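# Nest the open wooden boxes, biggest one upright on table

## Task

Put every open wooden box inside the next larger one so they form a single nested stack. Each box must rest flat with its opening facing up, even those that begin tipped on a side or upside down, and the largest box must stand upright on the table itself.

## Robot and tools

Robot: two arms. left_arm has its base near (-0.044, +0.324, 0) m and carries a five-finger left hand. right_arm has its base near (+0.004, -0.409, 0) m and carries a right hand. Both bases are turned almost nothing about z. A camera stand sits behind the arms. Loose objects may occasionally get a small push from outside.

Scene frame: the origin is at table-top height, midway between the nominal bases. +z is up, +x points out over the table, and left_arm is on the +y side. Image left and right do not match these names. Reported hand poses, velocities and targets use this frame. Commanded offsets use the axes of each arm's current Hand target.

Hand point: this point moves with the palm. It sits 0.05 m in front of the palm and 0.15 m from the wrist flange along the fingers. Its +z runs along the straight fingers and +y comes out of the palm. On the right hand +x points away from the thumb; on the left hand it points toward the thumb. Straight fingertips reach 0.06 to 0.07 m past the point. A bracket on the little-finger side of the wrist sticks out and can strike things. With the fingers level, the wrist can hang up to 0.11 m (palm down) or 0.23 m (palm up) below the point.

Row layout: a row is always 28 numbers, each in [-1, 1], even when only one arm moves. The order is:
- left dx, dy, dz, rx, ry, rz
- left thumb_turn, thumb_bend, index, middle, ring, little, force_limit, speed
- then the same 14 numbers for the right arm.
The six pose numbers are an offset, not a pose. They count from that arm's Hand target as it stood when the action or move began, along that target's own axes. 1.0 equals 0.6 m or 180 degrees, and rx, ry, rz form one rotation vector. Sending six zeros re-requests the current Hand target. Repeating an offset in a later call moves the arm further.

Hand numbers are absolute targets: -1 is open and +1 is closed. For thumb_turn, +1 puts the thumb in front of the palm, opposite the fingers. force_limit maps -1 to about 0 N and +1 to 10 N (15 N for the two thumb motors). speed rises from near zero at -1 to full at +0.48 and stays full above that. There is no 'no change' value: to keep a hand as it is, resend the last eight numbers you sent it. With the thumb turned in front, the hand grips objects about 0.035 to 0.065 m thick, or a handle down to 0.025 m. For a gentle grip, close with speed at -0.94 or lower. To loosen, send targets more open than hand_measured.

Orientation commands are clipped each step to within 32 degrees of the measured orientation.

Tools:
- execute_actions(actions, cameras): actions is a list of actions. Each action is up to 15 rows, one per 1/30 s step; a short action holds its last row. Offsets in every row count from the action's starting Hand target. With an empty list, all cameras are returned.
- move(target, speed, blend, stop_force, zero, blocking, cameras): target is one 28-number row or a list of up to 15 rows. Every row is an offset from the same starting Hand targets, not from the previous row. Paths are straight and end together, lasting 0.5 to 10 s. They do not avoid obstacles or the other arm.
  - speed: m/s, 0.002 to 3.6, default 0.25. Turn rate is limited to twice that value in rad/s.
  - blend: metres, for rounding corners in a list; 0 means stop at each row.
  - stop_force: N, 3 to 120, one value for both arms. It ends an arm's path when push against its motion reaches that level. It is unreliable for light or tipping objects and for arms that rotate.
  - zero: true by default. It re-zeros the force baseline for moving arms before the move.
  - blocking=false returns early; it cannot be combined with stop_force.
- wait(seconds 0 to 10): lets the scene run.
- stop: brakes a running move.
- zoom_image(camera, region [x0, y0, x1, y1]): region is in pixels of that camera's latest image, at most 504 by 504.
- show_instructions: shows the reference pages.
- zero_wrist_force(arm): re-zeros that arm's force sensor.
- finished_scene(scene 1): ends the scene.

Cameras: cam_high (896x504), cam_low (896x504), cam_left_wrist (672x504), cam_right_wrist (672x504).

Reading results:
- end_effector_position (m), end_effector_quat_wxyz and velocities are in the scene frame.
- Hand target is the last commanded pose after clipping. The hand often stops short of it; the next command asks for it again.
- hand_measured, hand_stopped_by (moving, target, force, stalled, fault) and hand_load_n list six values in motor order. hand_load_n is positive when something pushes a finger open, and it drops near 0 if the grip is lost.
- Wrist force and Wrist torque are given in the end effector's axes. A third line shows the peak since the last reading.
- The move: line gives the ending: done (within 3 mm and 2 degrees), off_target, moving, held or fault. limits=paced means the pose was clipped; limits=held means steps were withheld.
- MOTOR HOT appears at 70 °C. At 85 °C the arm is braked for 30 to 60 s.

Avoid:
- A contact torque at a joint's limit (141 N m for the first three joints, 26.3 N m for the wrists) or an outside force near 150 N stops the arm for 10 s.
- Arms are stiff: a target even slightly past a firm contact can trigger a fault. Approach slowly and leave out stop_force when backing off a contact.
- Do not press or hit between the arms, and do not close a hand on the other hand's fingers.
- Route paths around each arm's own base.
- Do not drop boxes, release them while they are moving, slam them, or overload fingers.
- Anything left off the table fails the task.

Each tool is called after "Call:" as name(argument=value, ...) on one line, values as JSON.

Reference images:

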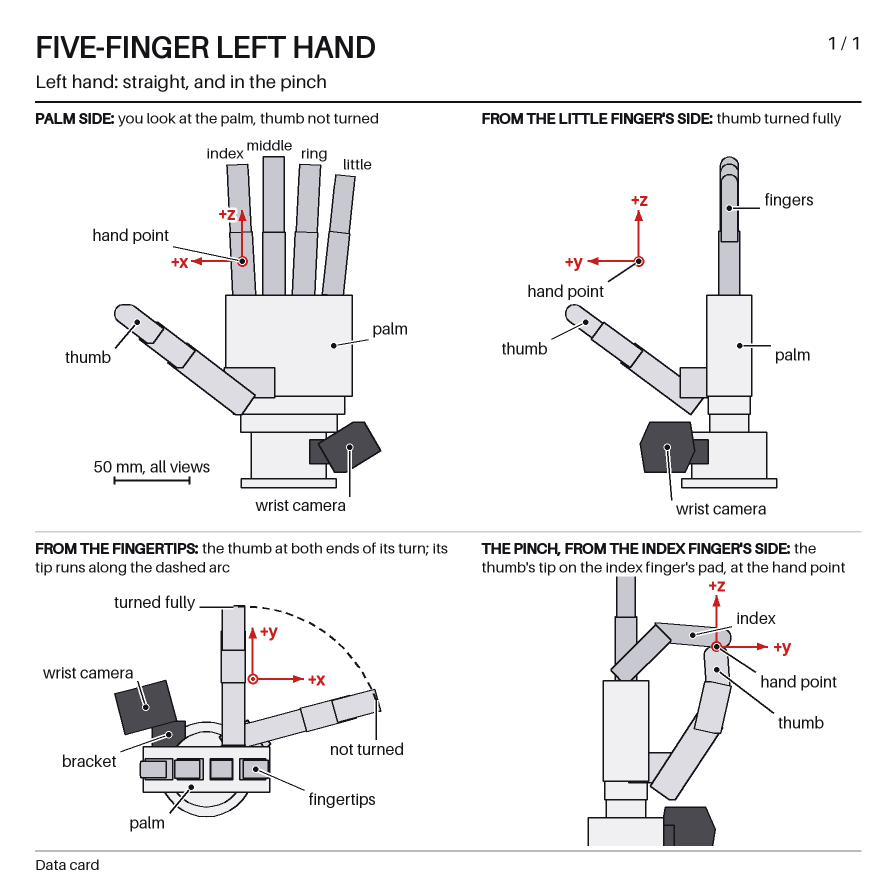

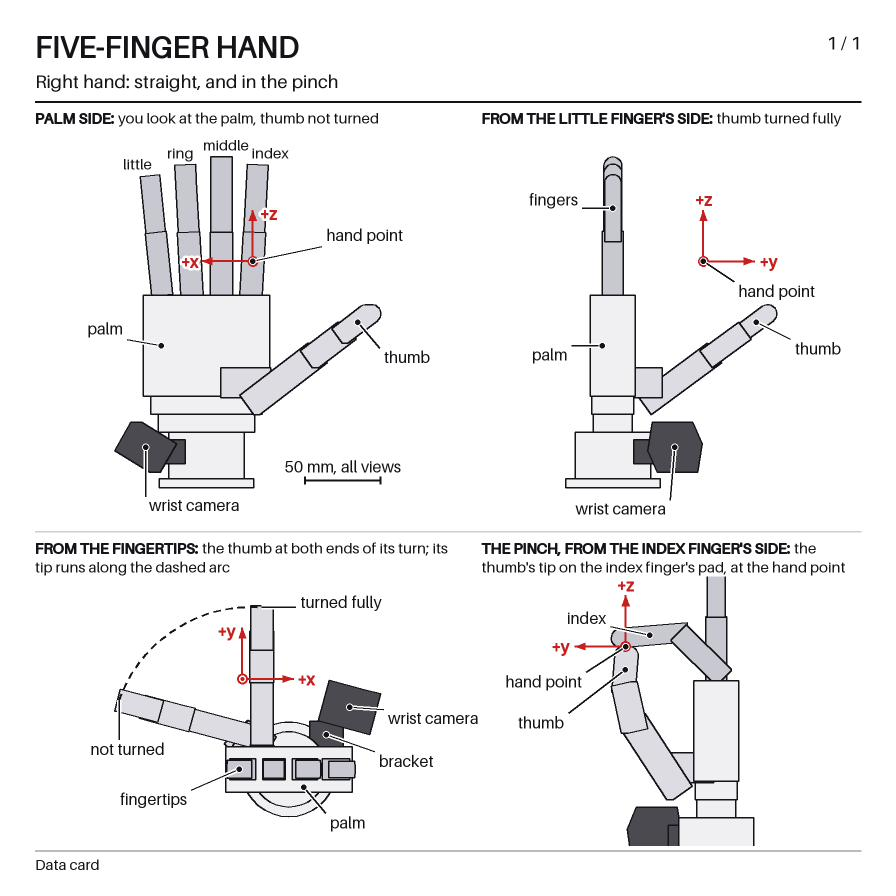

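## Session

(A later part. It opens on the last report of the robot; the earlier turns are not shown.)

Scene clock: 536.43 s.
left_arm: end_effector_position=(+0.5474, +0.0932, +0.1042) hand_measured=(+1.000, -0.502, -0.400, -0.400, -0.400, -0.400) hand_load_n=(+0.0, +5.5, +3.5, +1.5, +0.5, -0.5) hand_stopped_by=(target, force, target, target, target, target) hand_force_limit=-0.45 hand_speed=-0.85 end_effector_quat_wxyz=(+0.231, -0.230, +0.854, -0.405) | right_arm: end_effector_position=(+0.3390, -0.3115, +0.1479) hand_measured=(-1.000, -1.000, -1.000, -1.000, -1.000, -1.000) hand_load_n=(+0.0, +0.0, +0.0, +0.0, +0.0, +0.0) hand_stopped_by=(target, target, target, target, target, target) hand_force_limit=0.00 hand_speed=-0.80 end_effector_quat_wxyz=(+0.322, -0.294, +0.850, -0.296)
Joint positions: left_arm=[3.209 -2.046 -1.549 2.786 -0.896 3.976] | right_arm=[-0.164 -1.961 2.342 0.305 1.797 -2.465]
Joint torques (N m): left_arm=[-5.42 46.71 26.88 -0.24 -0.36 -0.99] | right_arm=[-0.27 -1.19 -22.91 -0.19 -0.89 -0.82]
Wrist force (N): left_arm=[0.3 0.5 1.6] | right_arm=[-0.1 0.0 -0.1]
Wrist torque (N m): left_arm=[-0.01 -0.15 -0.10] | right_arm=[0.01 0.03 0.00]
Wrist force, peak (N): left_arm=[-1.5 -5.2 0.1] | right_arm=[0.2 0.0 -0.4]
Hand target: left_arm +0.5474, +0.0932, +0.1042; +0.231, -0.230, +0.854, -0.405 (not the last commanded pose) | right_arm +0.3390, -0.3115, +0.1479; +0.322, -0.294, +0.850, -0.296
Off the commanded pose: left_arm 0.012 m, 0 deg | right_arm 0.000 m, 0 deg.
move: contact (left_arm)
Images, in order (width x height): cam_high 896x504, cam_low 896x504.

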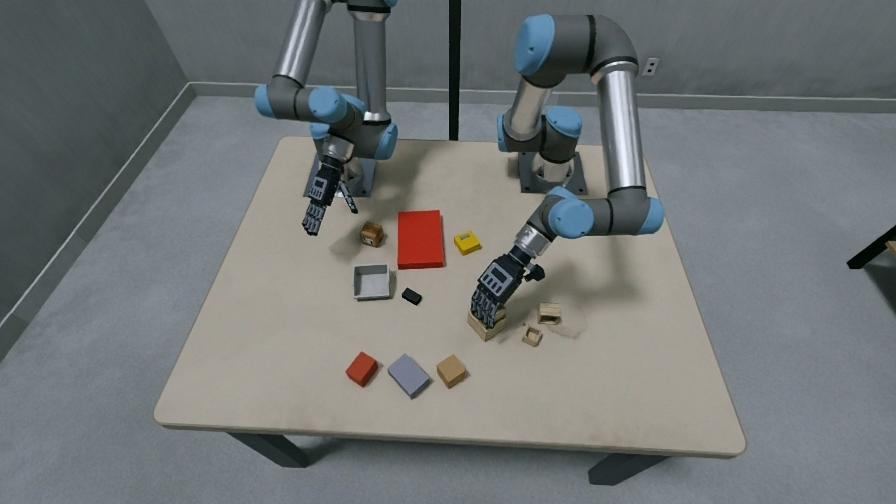

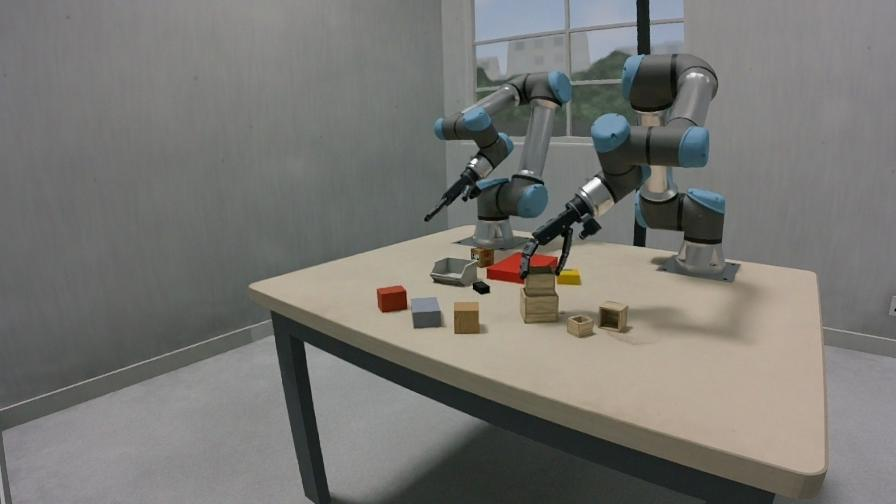

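Call:
move(target=[[-0.0007,-0.0046,0.00085,0,0,0,1,-0.2,-0.4,-0.4,-0.4,-0.4,-0.45,-0.85,0,0,0,0,0,0,-1,-1,-1,-1,-1,-1,0.0,-0.8],[0.00415,0.01403,0.01402,0,0,0,1,-0.2,-0.4,-0.4,-0.4,-0.4,-0.45,-0.85,0,0,0,0,0,0,-1,-1,-1,-1,-1,-1,0.0,-0.8]], speed=0.012, stop_force=3, cameras=["cam_high","cam_low"])

Call:
zoom_image(camera="cam_low", region=[515, 265, 565, 305])

Call:
zoom_image(camera="cam_high", region=[464, 304, 512, 344])

Scene clock: 560.07 s.
left_arm: end_effector_position=(+0.5487, +0.0916, +0.1038) hand_measured=(+1.000, -0.502, -0.400, -0.400, -0.400, -0.400) hand_load_n=(+0.0, +6.0, +3.0, +1.5, +0.5, +0.0) hand_stopped_by=(target, force, target, target, target, target) hand_force_limit=-0.45 hand_speed=-0.85 end_effector_quat_wxyz=(+0.231, -0.230, +0.854, -0.405) | right_arm: end_effector_position=(+0.3390, -0.3115, +0.1479) hand_measured=(-1.000, -1.000, -1.000, -1.000, -1.000, -1.000) hand_load_n=(-0.5, +0.0, +0.0, +0.0, +0.0, +0.0) hand_stopped_by=(target, target, target, target, target, target) hand_force_limit=0.00 hand_speed=-0.80 end_effector_quat_wxyz=(+0.322, -0.294, +0.850, -0.296)
Joint positions: left_arm=[3.206 -2.049 -1.544 2.787 -0.899 3.972] | right_arm=[-0.164 -1.961 2.342 0.305 1.797 -2.465]
Joint torques (N m): left_arm=[-5.46 46.91 26.45 -0.14 -0.49 -1.31] | right_arm=[-0.52 -0.98 -22.98 -0.16 -0.82 -0.83]
Wrist force (N): left_arm=[0.3 0.6 2.0] | right_arm=[0.0 0.0 -0.1]
Wrist torque (N m): left_arm=[-0.03 -0.13 0.03] | right_arm=[0.00 0.00 0.01]
Wrist force, peak (N): left_arm=[-0.9 -1.8 -1.2] | right_arm=[0.1 -0.2 -0.4]
Hand target: left_arm +0.5487, +0.0915, +0.1038; +0.231, -0.230, +0.854, -0.405 (not the last commanded pose) | right_arm +0.3390, -0.3115, +0.1479; +0.322, -0.294, +0.850, -0.296
Off the commanded pose: left_arm 0.012 m, 0 deg | right_arm 0.000 m, 0 deg.
move: contact (left_arm); path passed 1 of 2 targets
Images, in order (width x height): cam_high 896x504, cam_low 896x504.

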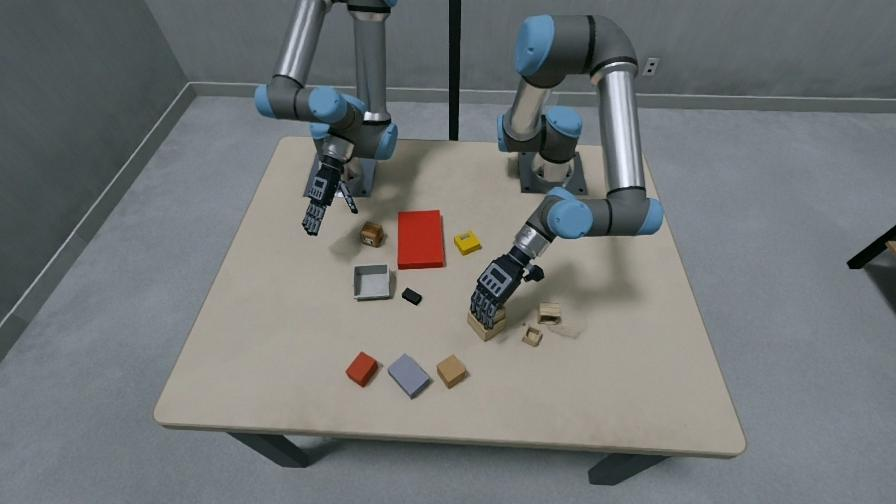

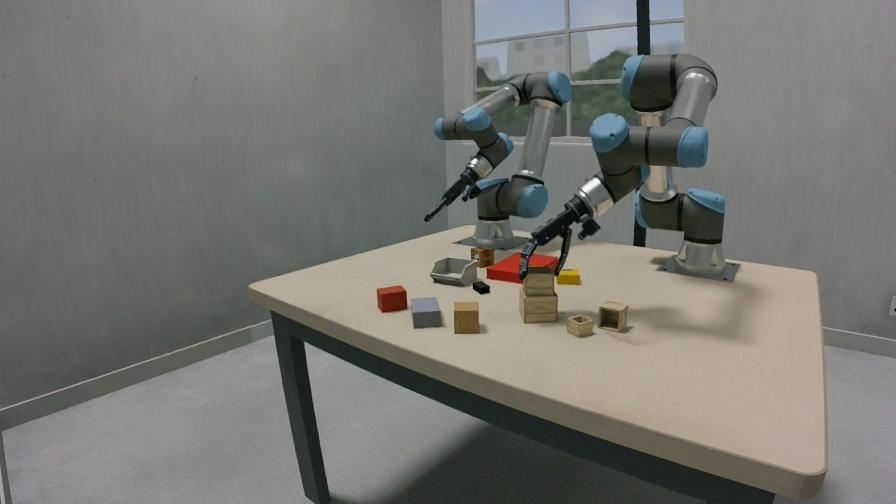

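Scaled by 10.080 from the camera's 896x504 image, which has a finer 1280x720 frame.

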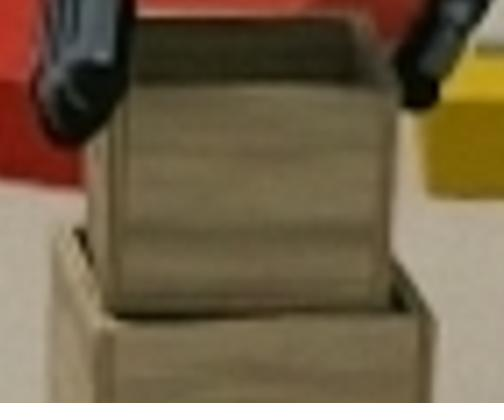

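Scaled by 10.500 from the camera's 896x504 image, which has a finer 1280x720 frame.

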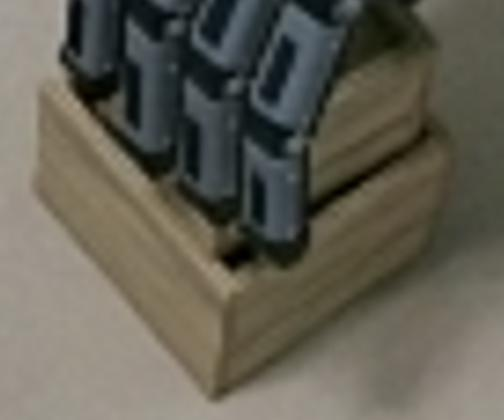

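Call:
move(target=[-0.0037,-0.0061,-0.0076,-0.0046,-0.0177,-0.0125,1,-0.2,-0.4,-0.4,-0.4,-0.4,-0.45,-0.85,0,0,0,0,0,0,-1,-1,-1,-1,-1,-1,0.0,-0.8], speed=0.05, cameras=["cam_high","cam_low"])

Call:
zoom_image(camera="cam_low", region=[515, 265, 565, 305])

Call:
zoom_image(camera="cam_high", region=[464, 304, 512, 344])

Scene clock: 576.30 s.
left_arm: end_effector_position=(+0.5485, +0.0934, +0.1098) hand_measured=(+1.000, -0.502, -0.400, -0.400, -0.400, -0.400) hand_load_n=(+0.0, +6.0, +3.0, +1.5, +0.5, +0.0) hand_stopped_by=(target, force, target, target, target, target) hand_force_limit=-0.45 hand_speed=-0.85 end_effector_quat_wxyz=(+0.245, -0.260, +0.845, -0.397) | right_arm: end_effector_position=(+0.3390, -0.3115, +0.1479) hand_measured=(-1.000, -1.000, -1.000, -1.000, -1.000, -1.000) hand_load_n=(+0.0, +0.0, +0.0, +0.0, +0.0, +0.0) hand_stopped_by=(target, target, target, target, target, target) hand_force_limit=0.00 hand_speed=-0.80 end_effector_quat_wxyz=(+0.322, -0.294, +0.850, -0.296)
Joint positions: left_arm=[3.194 -2.017 -1.568 2.822 -0.957 3.901] | right_arm=[-0.164 -1.961 2.342 0.305 1.797 -2.465]
Joint torques (N m): left_arm=[4.23 23.18 23.97 -2.21 2.89 1] | right_arm=[-0.46 -1.81 -22.69 -0.17 -0.83 -0.83]
Wrist force (N): left_arm=[0.4 0.7 1.9] | right_arm=[0.1 0.1 0.0]
Wrist torque (N m): left_arm=[-0.01 -0.13 -0.02] | right_arm=[0.01 -0.01 0.01]
Wrist force, peak (N): left_arm=[0.3 0.6 2.0] | right_arm=[0.2 -0.3 -0.3]
Hand target: left_arm +0.5485, +0.0934, +0.1097; +0.245, -0.260, +0.845, -0.397 | right_arm +0.3390, -0.3115, +0.1479; +0.322, -0.294, +0.850, -0.296
Off the commanded pose: left_arm 0.000 m, 0 deg | right_arm 0.000 m, 0 deg.
move: done
Images, in order (width x height): cam_high 896x504, cam_low 896x504.

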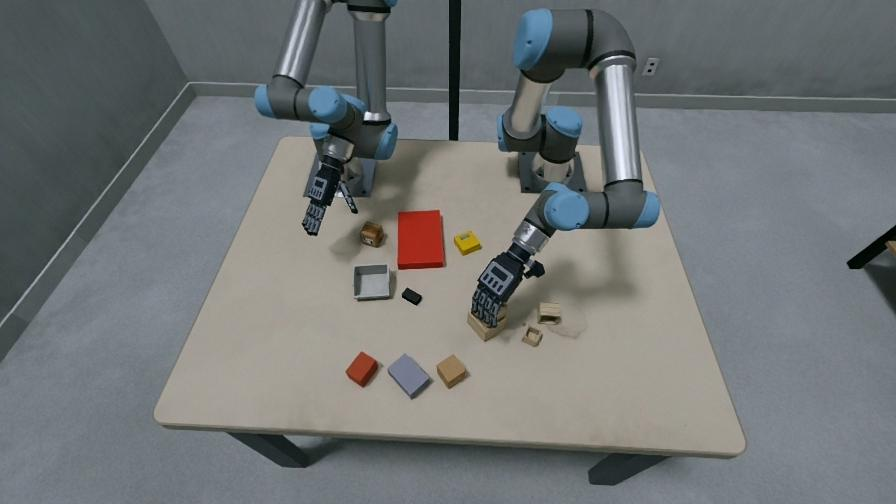

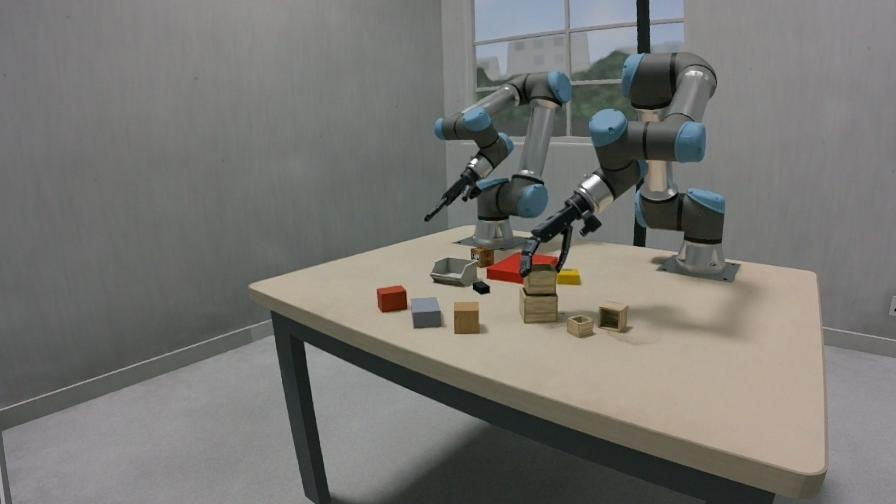

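Scaled by 10.080 from the camera's 896x504 image, which has a finer 1280x720 frame.

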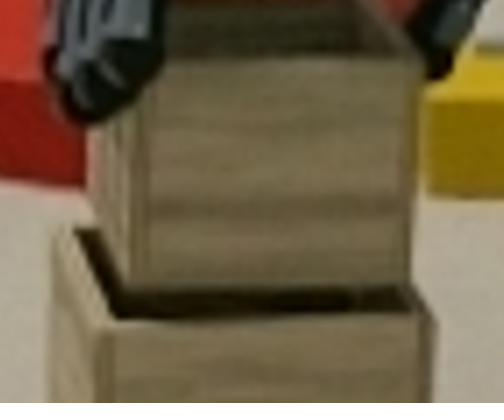

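Scaled by 10.500 from the camera's 896x504 image, which has a finer 1280x720 frame.

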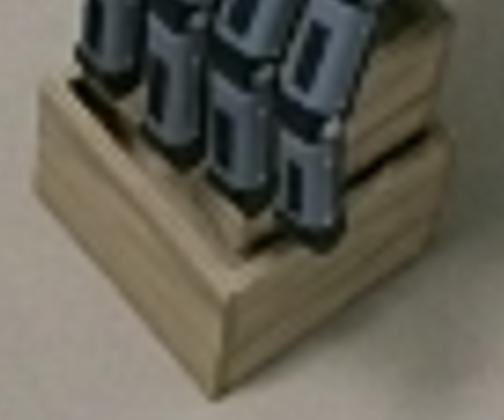

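Call:
move(target=[0.00708,0.02335,0.01743,0,0,0,1,-0.2,-0.4,-0.4,-0.4,-0.4,-0.45,-0.85,0,0,0,0,0,0,-1,-1,-1,-1,-1,-1,0.0,-0.8], speed=0.012, stop_force=3, cameras=["cam_high","cam_low"])

Call:
zoom_image(camera="cam_low", region=[515, 265, 565, 305])

Call:
zoom_image(camera="cam_high", region=[464, 304, 512, 344])

Scene clock: 586.23 s.
left_arm: end_effector_position=(+0.5484, +0.0927, +0.0917) hand_measured=(+1.000, -0.502, -0.400, -0.400, -0.400, -0.400) hand_load_n=(+0.0, +5.5, +3.0, +1.5, +0.5, +0.0) hand_stopped_by=(target, force, target, target, target, target) hand_force_limit=-0.45 hand_speed=-0.85 end_effector_quat_wxyz=(+0.245, -0.260, +0.845, -0.397) | right_arm: end_effector_position=(+0.3390, -0.3115, +0.1479) hand_measured=(-1.000, -1.000, -1.000, -1.000, -1.000, -1.000) hand_load_n=(-0.5, +0.0, +0.0, +0.0, +0.0, +0.0) hand_stopped_by=(target, target, target, target, target, target) hand_force_limit=0.00 hand_speed=-0.80 end_effector_quat_wxyz=(+0.322, -0.294, +0.850, -0.296)
Joint positions: left_arm=[3.193 -2.036 -1.59 2.864 -0.957 3.899] | right_arm=[-0.164 -1.961 2.342 0.305 1.797 -2.465]
Joint torques (N m): left_arm=[-5.04 44.01 24.94 -2.29 -1.67 -1.32] | right_arm=[-1.02 -0.9 -22.07 -0.21 -0.7 -0.9]
Wrist force (N): left_arm=[0.2 0.8 1.9] | right_arm=[0.3 -0.1 -0.2]
Wrist torque (N m): left_arm=[-0.01 -0.12 0.02] | right_arm=[0.00 -0.04 0.02]
Wrist force, peak (N): left_arm=[0.3 0.7 2.2] | right_arm=[0.1 0.2 -0.5]
Hand target: left_arm +0.5484, +0.0928, +0.0918; +0.245, -0.260, +0.845, -0.397 | right_arm +0.3390, -0.3115, +0.1479; +0.322, -0.294, +0.850, -0.296
Off the commanded pose: left_arm 0.000 m, 0 deg | right_arm 0.000 m, 0 deg.
move: done
Images, in order (width x height): cam_high 896x504, cam_low 896x504.

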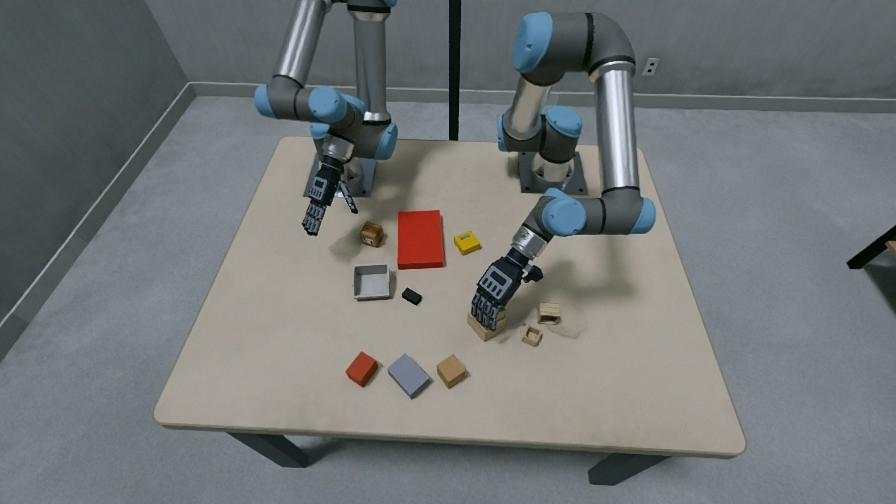

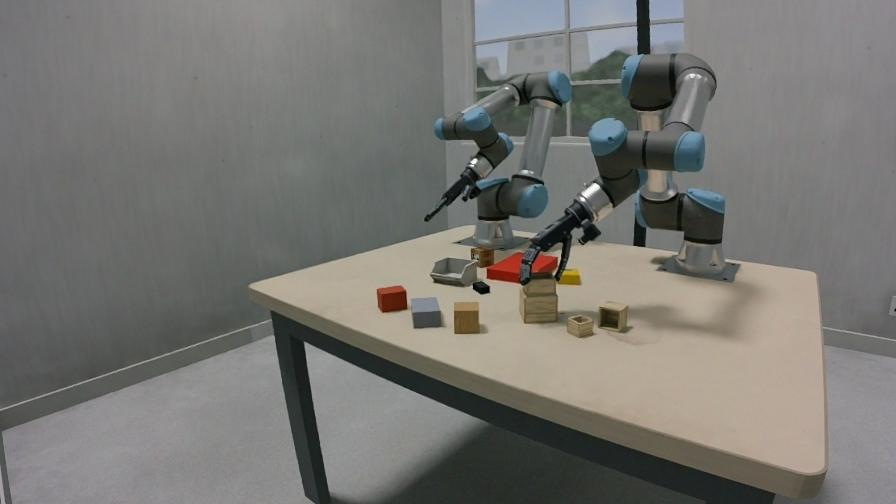

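Scaled by 10.080 from the camera's 896x504 image, which has a finer 1280x720 frame.

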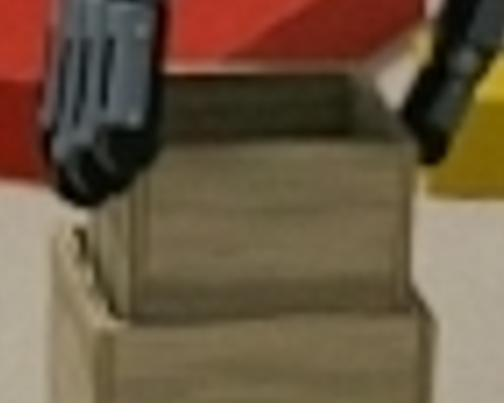

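Scaled by 10.500 from the camera's 896x504 image, which has a finer 1280x720 frame.

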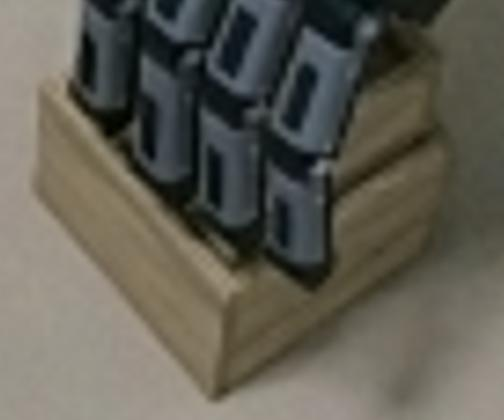

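Call:
move(target=[0.00405,0.01557,0.01098,0,0,0,1,-0.2,-0.4,-0.4,-0.4,-0.4,-0.45,-0.85,0,0,0,0,0,0,-1,-1,-1,-1,-1,-1,0.0,-0.8], speed=0.012, stop_force=3, cameras=["cam_high","cam_low"])

Call:
zoom_image(camera="cam_low", region=[515, 265, 565, 305])

Scene clock: 600.17 s.
left_arm: end_effector_position=(+0.5484, +0.0928, +0.0801) hand_measured=(+1.000, -0.502, -0.400, -0.400, -0.400, -0.400) hand_load_n=(+0.0, +5.5, +3.0, +1.0, +0.5, +0.0) hand_stopped_by=(target, force, target, target, target, target) hand_force_limit=-0.45 hand_speed=-0.85 end_effector_quat_wxyz=(+0.245, -0.260, +0.845, -0.397) | right_arm: end_effector_position=(+0.3390, -0.3115, +0.1479) hand_measured=(-1.000, -1.000, -1.000, -1.000, -1.000, -1.000) hand_load_n=(-0.5, +0.0, +0.0, +0.0, +0.0, +0.0) hand_stopped_by=(target, target, target, target, target, target) hand_force_limit=0.00 hand_speed=-0.80 end_effector_quat_wxyz=(+0.322, -0.294, +0.850, -0.296)
Joint positions: left_arm=[3.193 -2.049 -1.604 2.89 -0.957 3.899] | right_arm=[-0.164 -1.961 2.342 0.305 1.797 -2.465]
Joint torques (N m): left_arm=[5.11 46.87 25.88 -2.17 1.29 -0.07] | right_arm=[-0.47 -0.81 -22.81 -0.23 -0.69 -0.89]
Wrist force (N): left_arm=[0.3 1.0 1.9] | right_arm=[0.0 0.0 -0.2]
Wrist torque (N m): left_arm=[0.02 -0.14 0.02] | right_arm=[0.02 0.00 0.01]
Wrist force, peak (N): left_arm=[0.6 0.8 2.1] | right_arm=[-0.3 -0.3 -0.4]
Hand target: left_arm +0.5484, +0.0928, +0.0801; +0.245, -0.260, +0.845, -0.397 | right_arm +0.3390, -0.3115, +0.1479; +0.322, -0.294, +0.850, -0.296
Off the commanded pose: left_arm 0.000 m, 0 deg | right_arm 0.000 m, 0 deg.
move: done
Images, in order (width x height): cam_high 896x504, cam_low 896x504.

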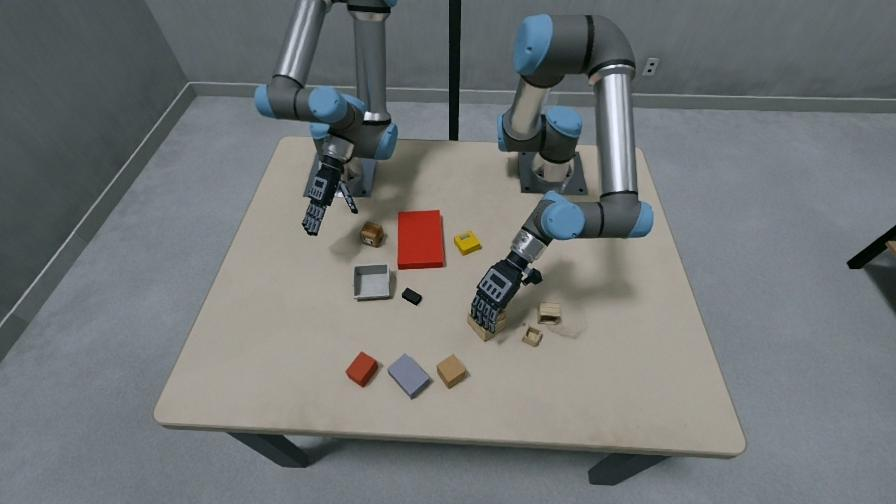

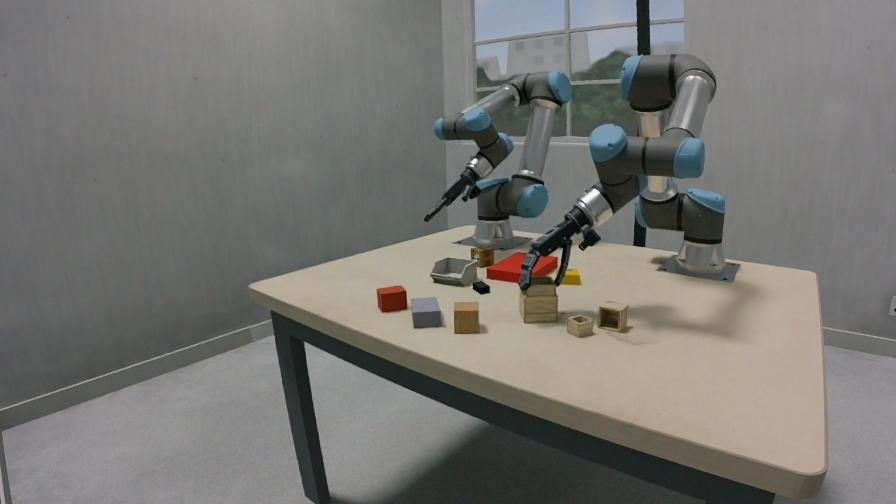

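Scaled by 10.080 from the camera's 896x504 image, which has a finer 1280x720 frame.

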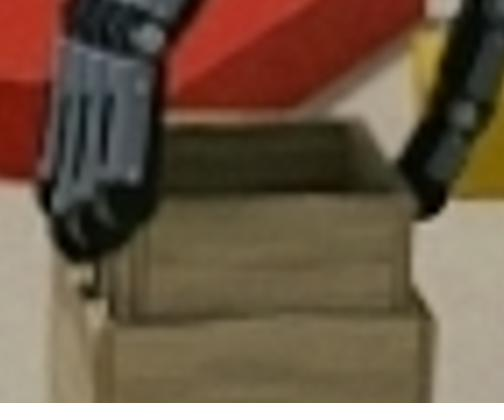

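Call:
execute_actions(actions=[[[0,0,0,0,0,0,1,-0.62,-0.4,-0.4,-0.4,-0.4,-0.45,-0.98,0,0,0,0,0,0,-1,-1,-1,-1,-1,-1,0.0,-0.8]]], cameras=["cam_high","cam_low"])

Call:
zoom_image(camera="cam_low", region=[515, 265, 565, 305])

Scene clock: 610.33 s.
left_arm: end_effector_position=(+0.5484, +0.0928, +0.0801) hand_measured=(+1.000, -0.604, -0.400, -0.400, -0.400, -0.400) hand_load_n=(+0.5, +0.0, +0.0, +0.0, +0.0, +0.0) hand_stopped_by=(target, moving, target, target, target, target) hand_force_limit=-0.45 hand_speed=-0.98 end_effector_quat_wxyz=(+0.245, -0.260, +0.845, -0.397) | right_arm: end_effector_position=(+0.3390, -0.3115, +0.1479) hand_measured=(-1.000, -1.000, -1.000, -1.000, -1.000, -1.000) hand_load_n=(+0.0, +0.0, +0.0, +0.0, +0.0, +0.0) hand_stopped_by=(target, target, target, target, target, target) hand_force_limit=0.00 hand_speed=-0.80 end_effector_quat_wxyz=(+0.322, -0.294, +0.850, -0.296)
Joint positions: left_arm=[3.193 -2.049 -1.604 2.89 -0.957 3.899] | right_arm=[-0.164 -1.961 2.342 0.305 1.797 -2.465]
Joint torques (N m): left_arm=[5.17 45.56 25.66 -0.76 1.24 -1.33] | right_arm=[-0.5 -1.23 -22.7 -0.42 -0.81 -0.88]
Wrist force (N): left_arm=[0.2 0.6 1.5] | right_arm=[0.0 0.1 0.0]
Wrist torque (N m): left_arm=[0.01 -0.15 0.03] | right_arm=[0.01 0.00 0.00]
Wrist force, peak (N): left_arm=[0.4 0.9 2.1] | right_arm=[-0.1 0.1 -0.5]
Hand target: left_arm +0.5484, +0.0928, +0.0801; +0.245, -0.260, +0.845, -0.397 | right_arm +0.3390, -0.3115, +0.1479; +0.322, -0.294, +0.850, -0.296
Off the commanded pose: left_arm 0.000 m, 0 deg | right_arm 0.000 m, 0 deg.
not at rest: the robot was still moving 3 seconds after this call's last action.
Images, in order (width x height): cam_high 896x504, cam_low 896x504.

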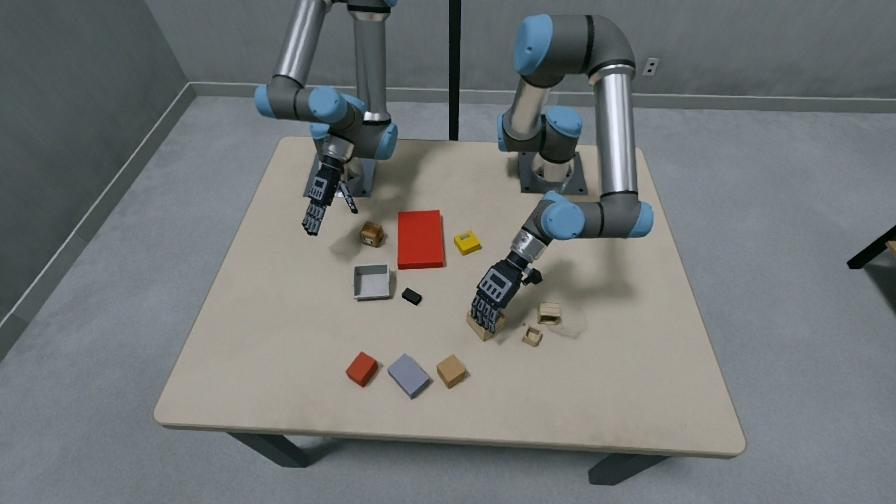

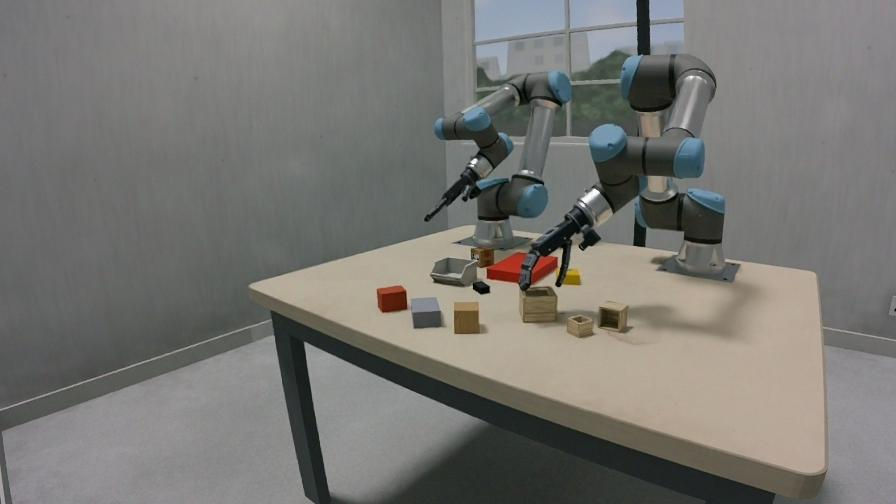

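Scaled by 10.080 from the camera's 896x504 image, which has a finer 1280x720 frame.

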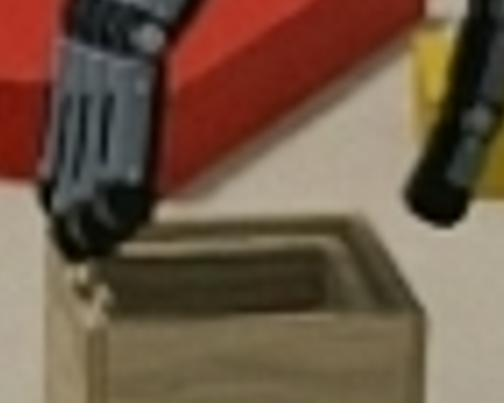

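Call:
move(target=[-0.0346,-0.1331,-0.0939,0,0,0,1,-1,-0.5,-0.5,-0.5,-0.5,-0.45,-0.8,0,0,0,0,0,0,-1,-1,-1,-1,-1,-1,0.0,-0.8], speed=0.2, cameras=["cam_high","cam_low"])

Call:
zoom_image(camera="cam_high", region=[460, 290, 580, 360])

Call:
zoom_image(camera="cam_low", region=[510, 265, 640, 345])

Scene clock: 629.10 s.
left_arm: end_effector_position=(+0.5484, +0.0926, +0.1800) hand_measured=(+1.000, -1.000, -0.500, -0.500, -0.500, -0.500) hand_load_n=(+0.0, +0.0, +0.0, +0.0, +0.0, +0.0) hand_stopped_by=(target, target, target, target, target, target) hand_force_limit=-0.45 hand_speed=-0.80 end_effector_quat_wxyz=(+0.245, -0.260, +0.845, -0.397) | right_arm: end_effector_position=(+0.3390, -0.3115, +0.1479) hand_measured=(-1.000, -1.000, -1.000, -1.000, -1.000, -1.000) hand_load_n=(+0.0, +0.0, +0.0, +0.0, +0.0, +0.0) hand_stopped_by=(target, target, target, target, target, target) hand_force_limit=0.00 hand_speed=-0.80 end_effector_quat_wxyz=(+0.322, -0.294, +0.850, -0.296)
Joint positions: left_arm=[3.192 -1.958 -1.462 2.659 -0.958 3.899] | right_arm=[-0.164 -1.961 2.342 0.305 1.797 -2.465]
Joint torques (N m): left_arm=[5.42 21.32 21.8 -2.32 0.2 -0.73] | right_arm=[-0.5 -0.89 -24.15 -0.19 -0.75 -0.86]
Wrist force (N): left_arm=[0.1 0.2 1.7] | right_arm=[0.2 0.1 0.0]
Wrist torque (N m): left_arm=[-0.05 -0.12 0.00] | right_arm=[0.02 -0.03 0.02]
Wrist force, peak (N): left_arm=[0.3 2.0 2.6] | right_arm=[0.0 0.1 -0.5]
Hand target: left_arm +0.5484, +0.0926, +0.1800; +0.245, -0.260, +0.845, -0.397 | right_arm +0.3390, -0.3115, +0.1479; +0.322, -0.294, +0.850, -0.296
Off the commanded pose: left_arm 0.000 m, 0 deg | right_arm 0.000 m, 0 deg.
move: done
Images, in order (width x height): cam_high 896x504, cam_low 896x504.

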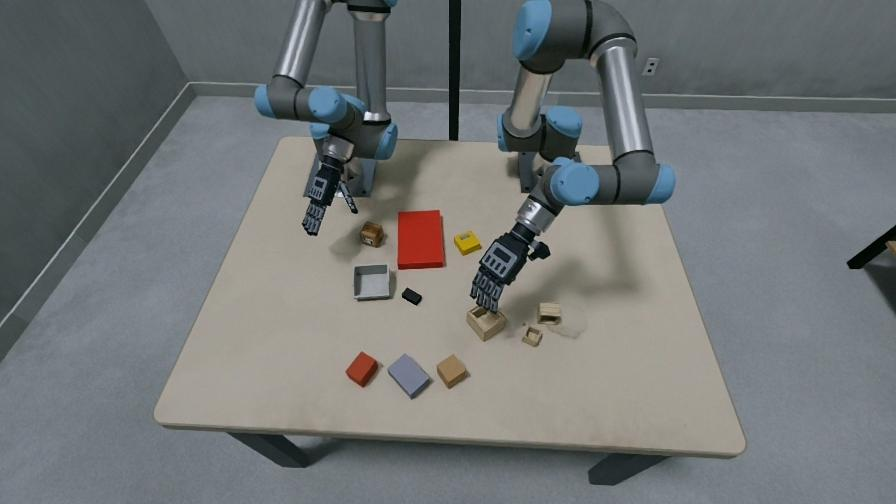

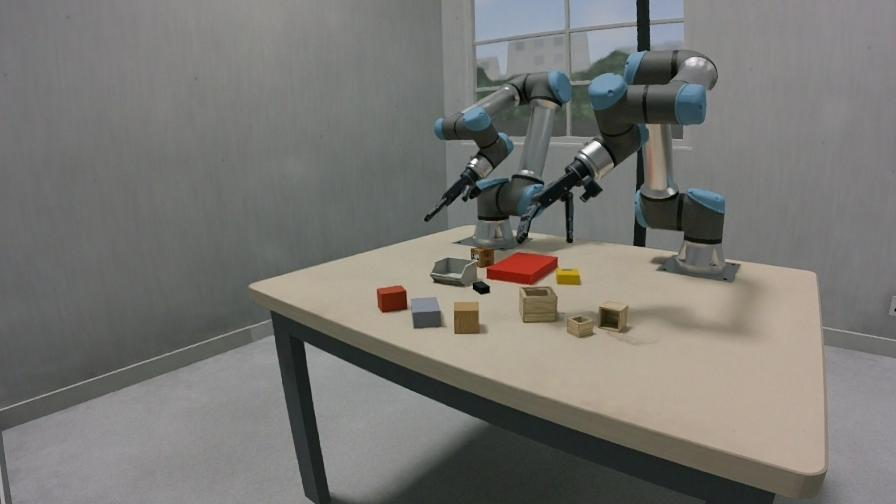

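Scaled by 4.200 from the camera's 896x504 image, which has a finer 1280x720 frame.

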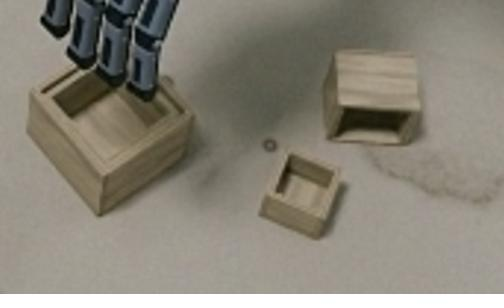

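Scaled by 3.877 from the camera's 896x504 image, which has a finer 1280x720 frame.

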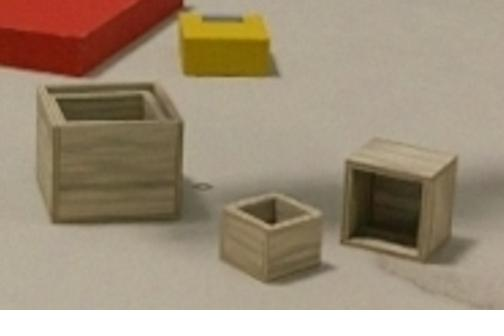

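Call:
move(target=[-0.1339,0.2086,-0.1277,0.0266,0.2330,0.0864,1,-1,-0.4,-0.4,-1,-1,-0.45,-0.8,0,0,0,0,0,0,-1,-1,-1,-1,-1,-1,0.0,-0.8], speed=0.25, cameras=["cam_high","cam_low","cam_left_wrist"])

Scene clock: 645.77 s.
left_arm: end_effector_position=(+0.5301, +0.2541, +0.1400) hand_measured=(+1.000, -1.000, -0.400, -0.400, -1.000, -1.000) hand_load_n=(+0.0, +0.0, +0.0, +0.5, +0.0, +0.0) hand_stopped_by=(target, target, target, target, target, target) hand_force_limit=-0.45 hand_speed=-0.80 end_effector_quat_wxyz=(-0.012, +0.023, +0.887, -0.461) | right_arm: end_effector_position=(+0.3390, -0.3115, +0.1479) hand_measured=(-1.000, -1.000, -1.000, -1.000, -1.000, -1.000) hand_load_n=(+0.0, +0.0, +0.0, +0.0, +0.0, +0.0) hand_stopped_by=(target, target, target, target, target, target) hand_force_limit=0.00 hand_speed=-0.80 end_effector_quat_wxyz=(+0.322, -0.294, +0.850, -0.296)
Joint positions: left_arm=[3.516 -2.46 -1.068 1.423 -0.73 5.384] | right_arm=[-0.164 -1.961 2.342 0.305 1.797 -2.465]
Joint torques (N m): left_arm=[-6.59 54.52 6.98 -4.1 2.1 1.04] | right_arm=[-1.14 -0.95 -23.24 -0.34 -0.82 -0.93]
Wrist force (N): left_arm=[0.1 0.2 1.6] | right_arm=[0.0 0.1 -0.5]
Wrist torque (N m): left_arm=[-0.02 -0.19 0.08] | right_arm=[0.05 0.01 0.01]
Wrist force, peak (N): left_arm=[0.6 -0.5 2.0] | right_arm=[0.3 0.1 -0.4]
Hand target: left_arm +0.5300, +0.2541, +0.1401; -0.012, +0.023, +0.887, -0.461 | right_arm +0.3390, -0.3115, +0.1479; +0.322, -0.294, +0.850, -0.296
Off the commanded pose: left_arm 0.000 m, 0 deg | right_arm 0.000 m, 0 deg.
move: done
Images, in order (width x height): cam_high 896x504, cam_low 896x504, cam_left_wrist 672x504.

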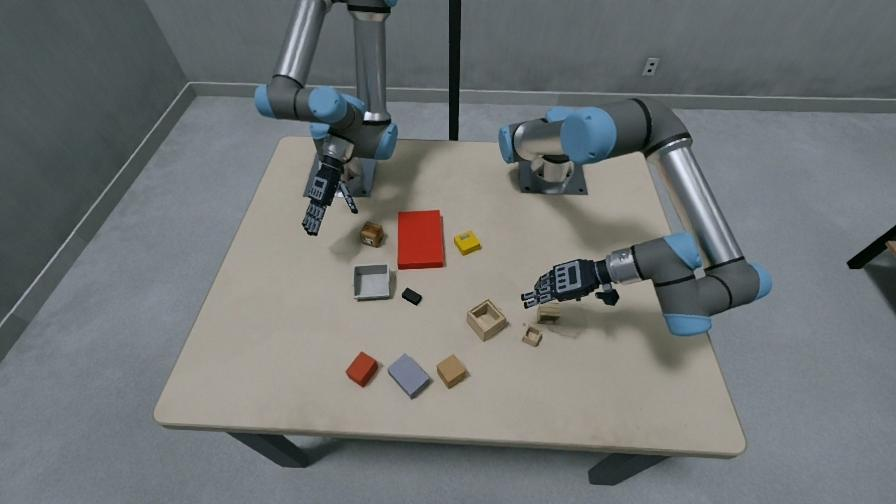

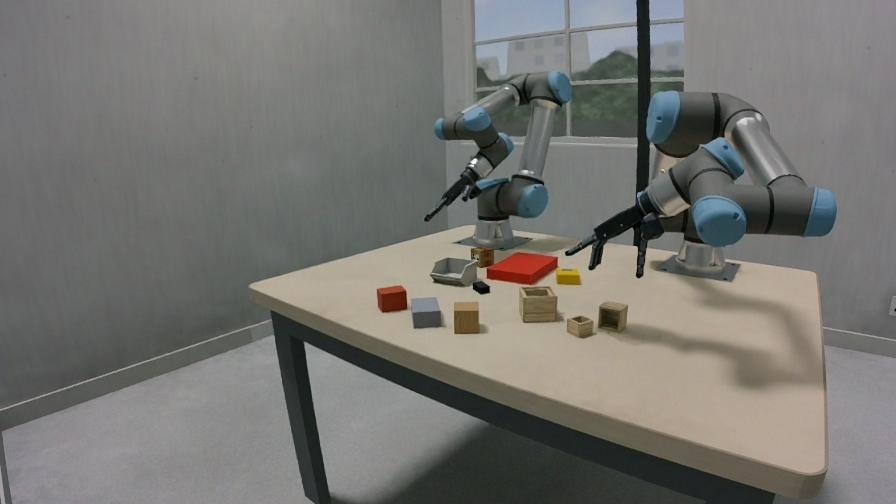

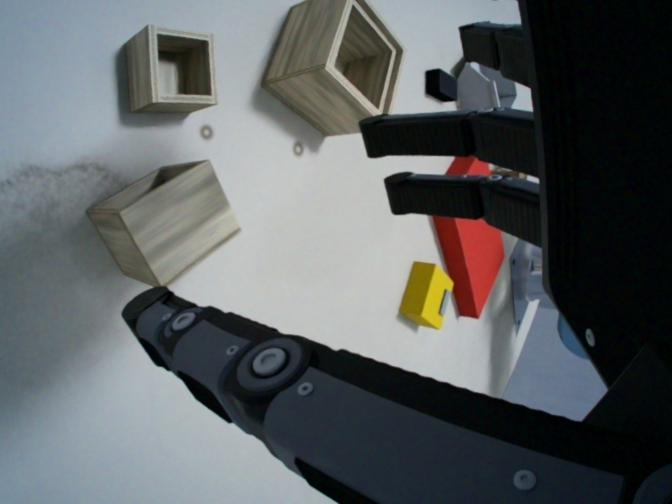

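Call:
zoom_image(camera="cam_high", region=[510, 250, 630, 350])

Call:
zoom_image(camera="cam_low", region=[550, 220, 680, 340])

Scaled by 4.200 from the camera's 896x504 image, which has a finer 1280x720 frame.

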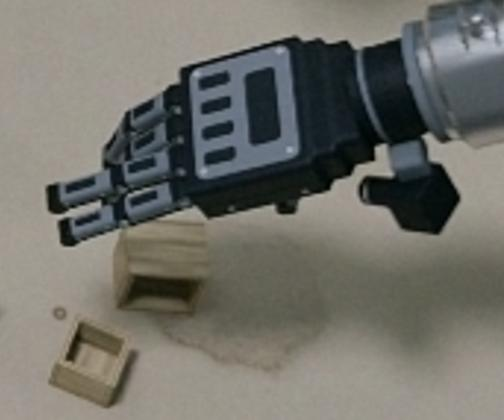

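Scaled by 3.877 from the camera's 896x504 image, which has a finer 1280x720 frame.

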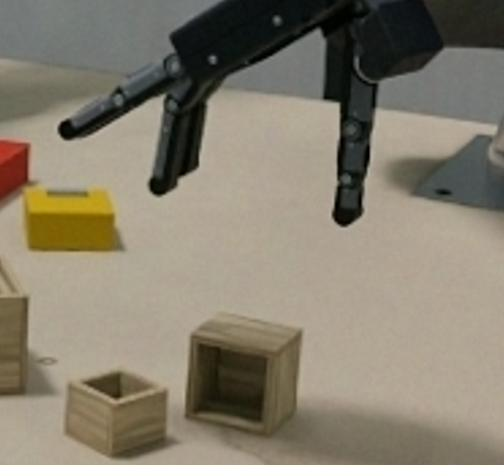

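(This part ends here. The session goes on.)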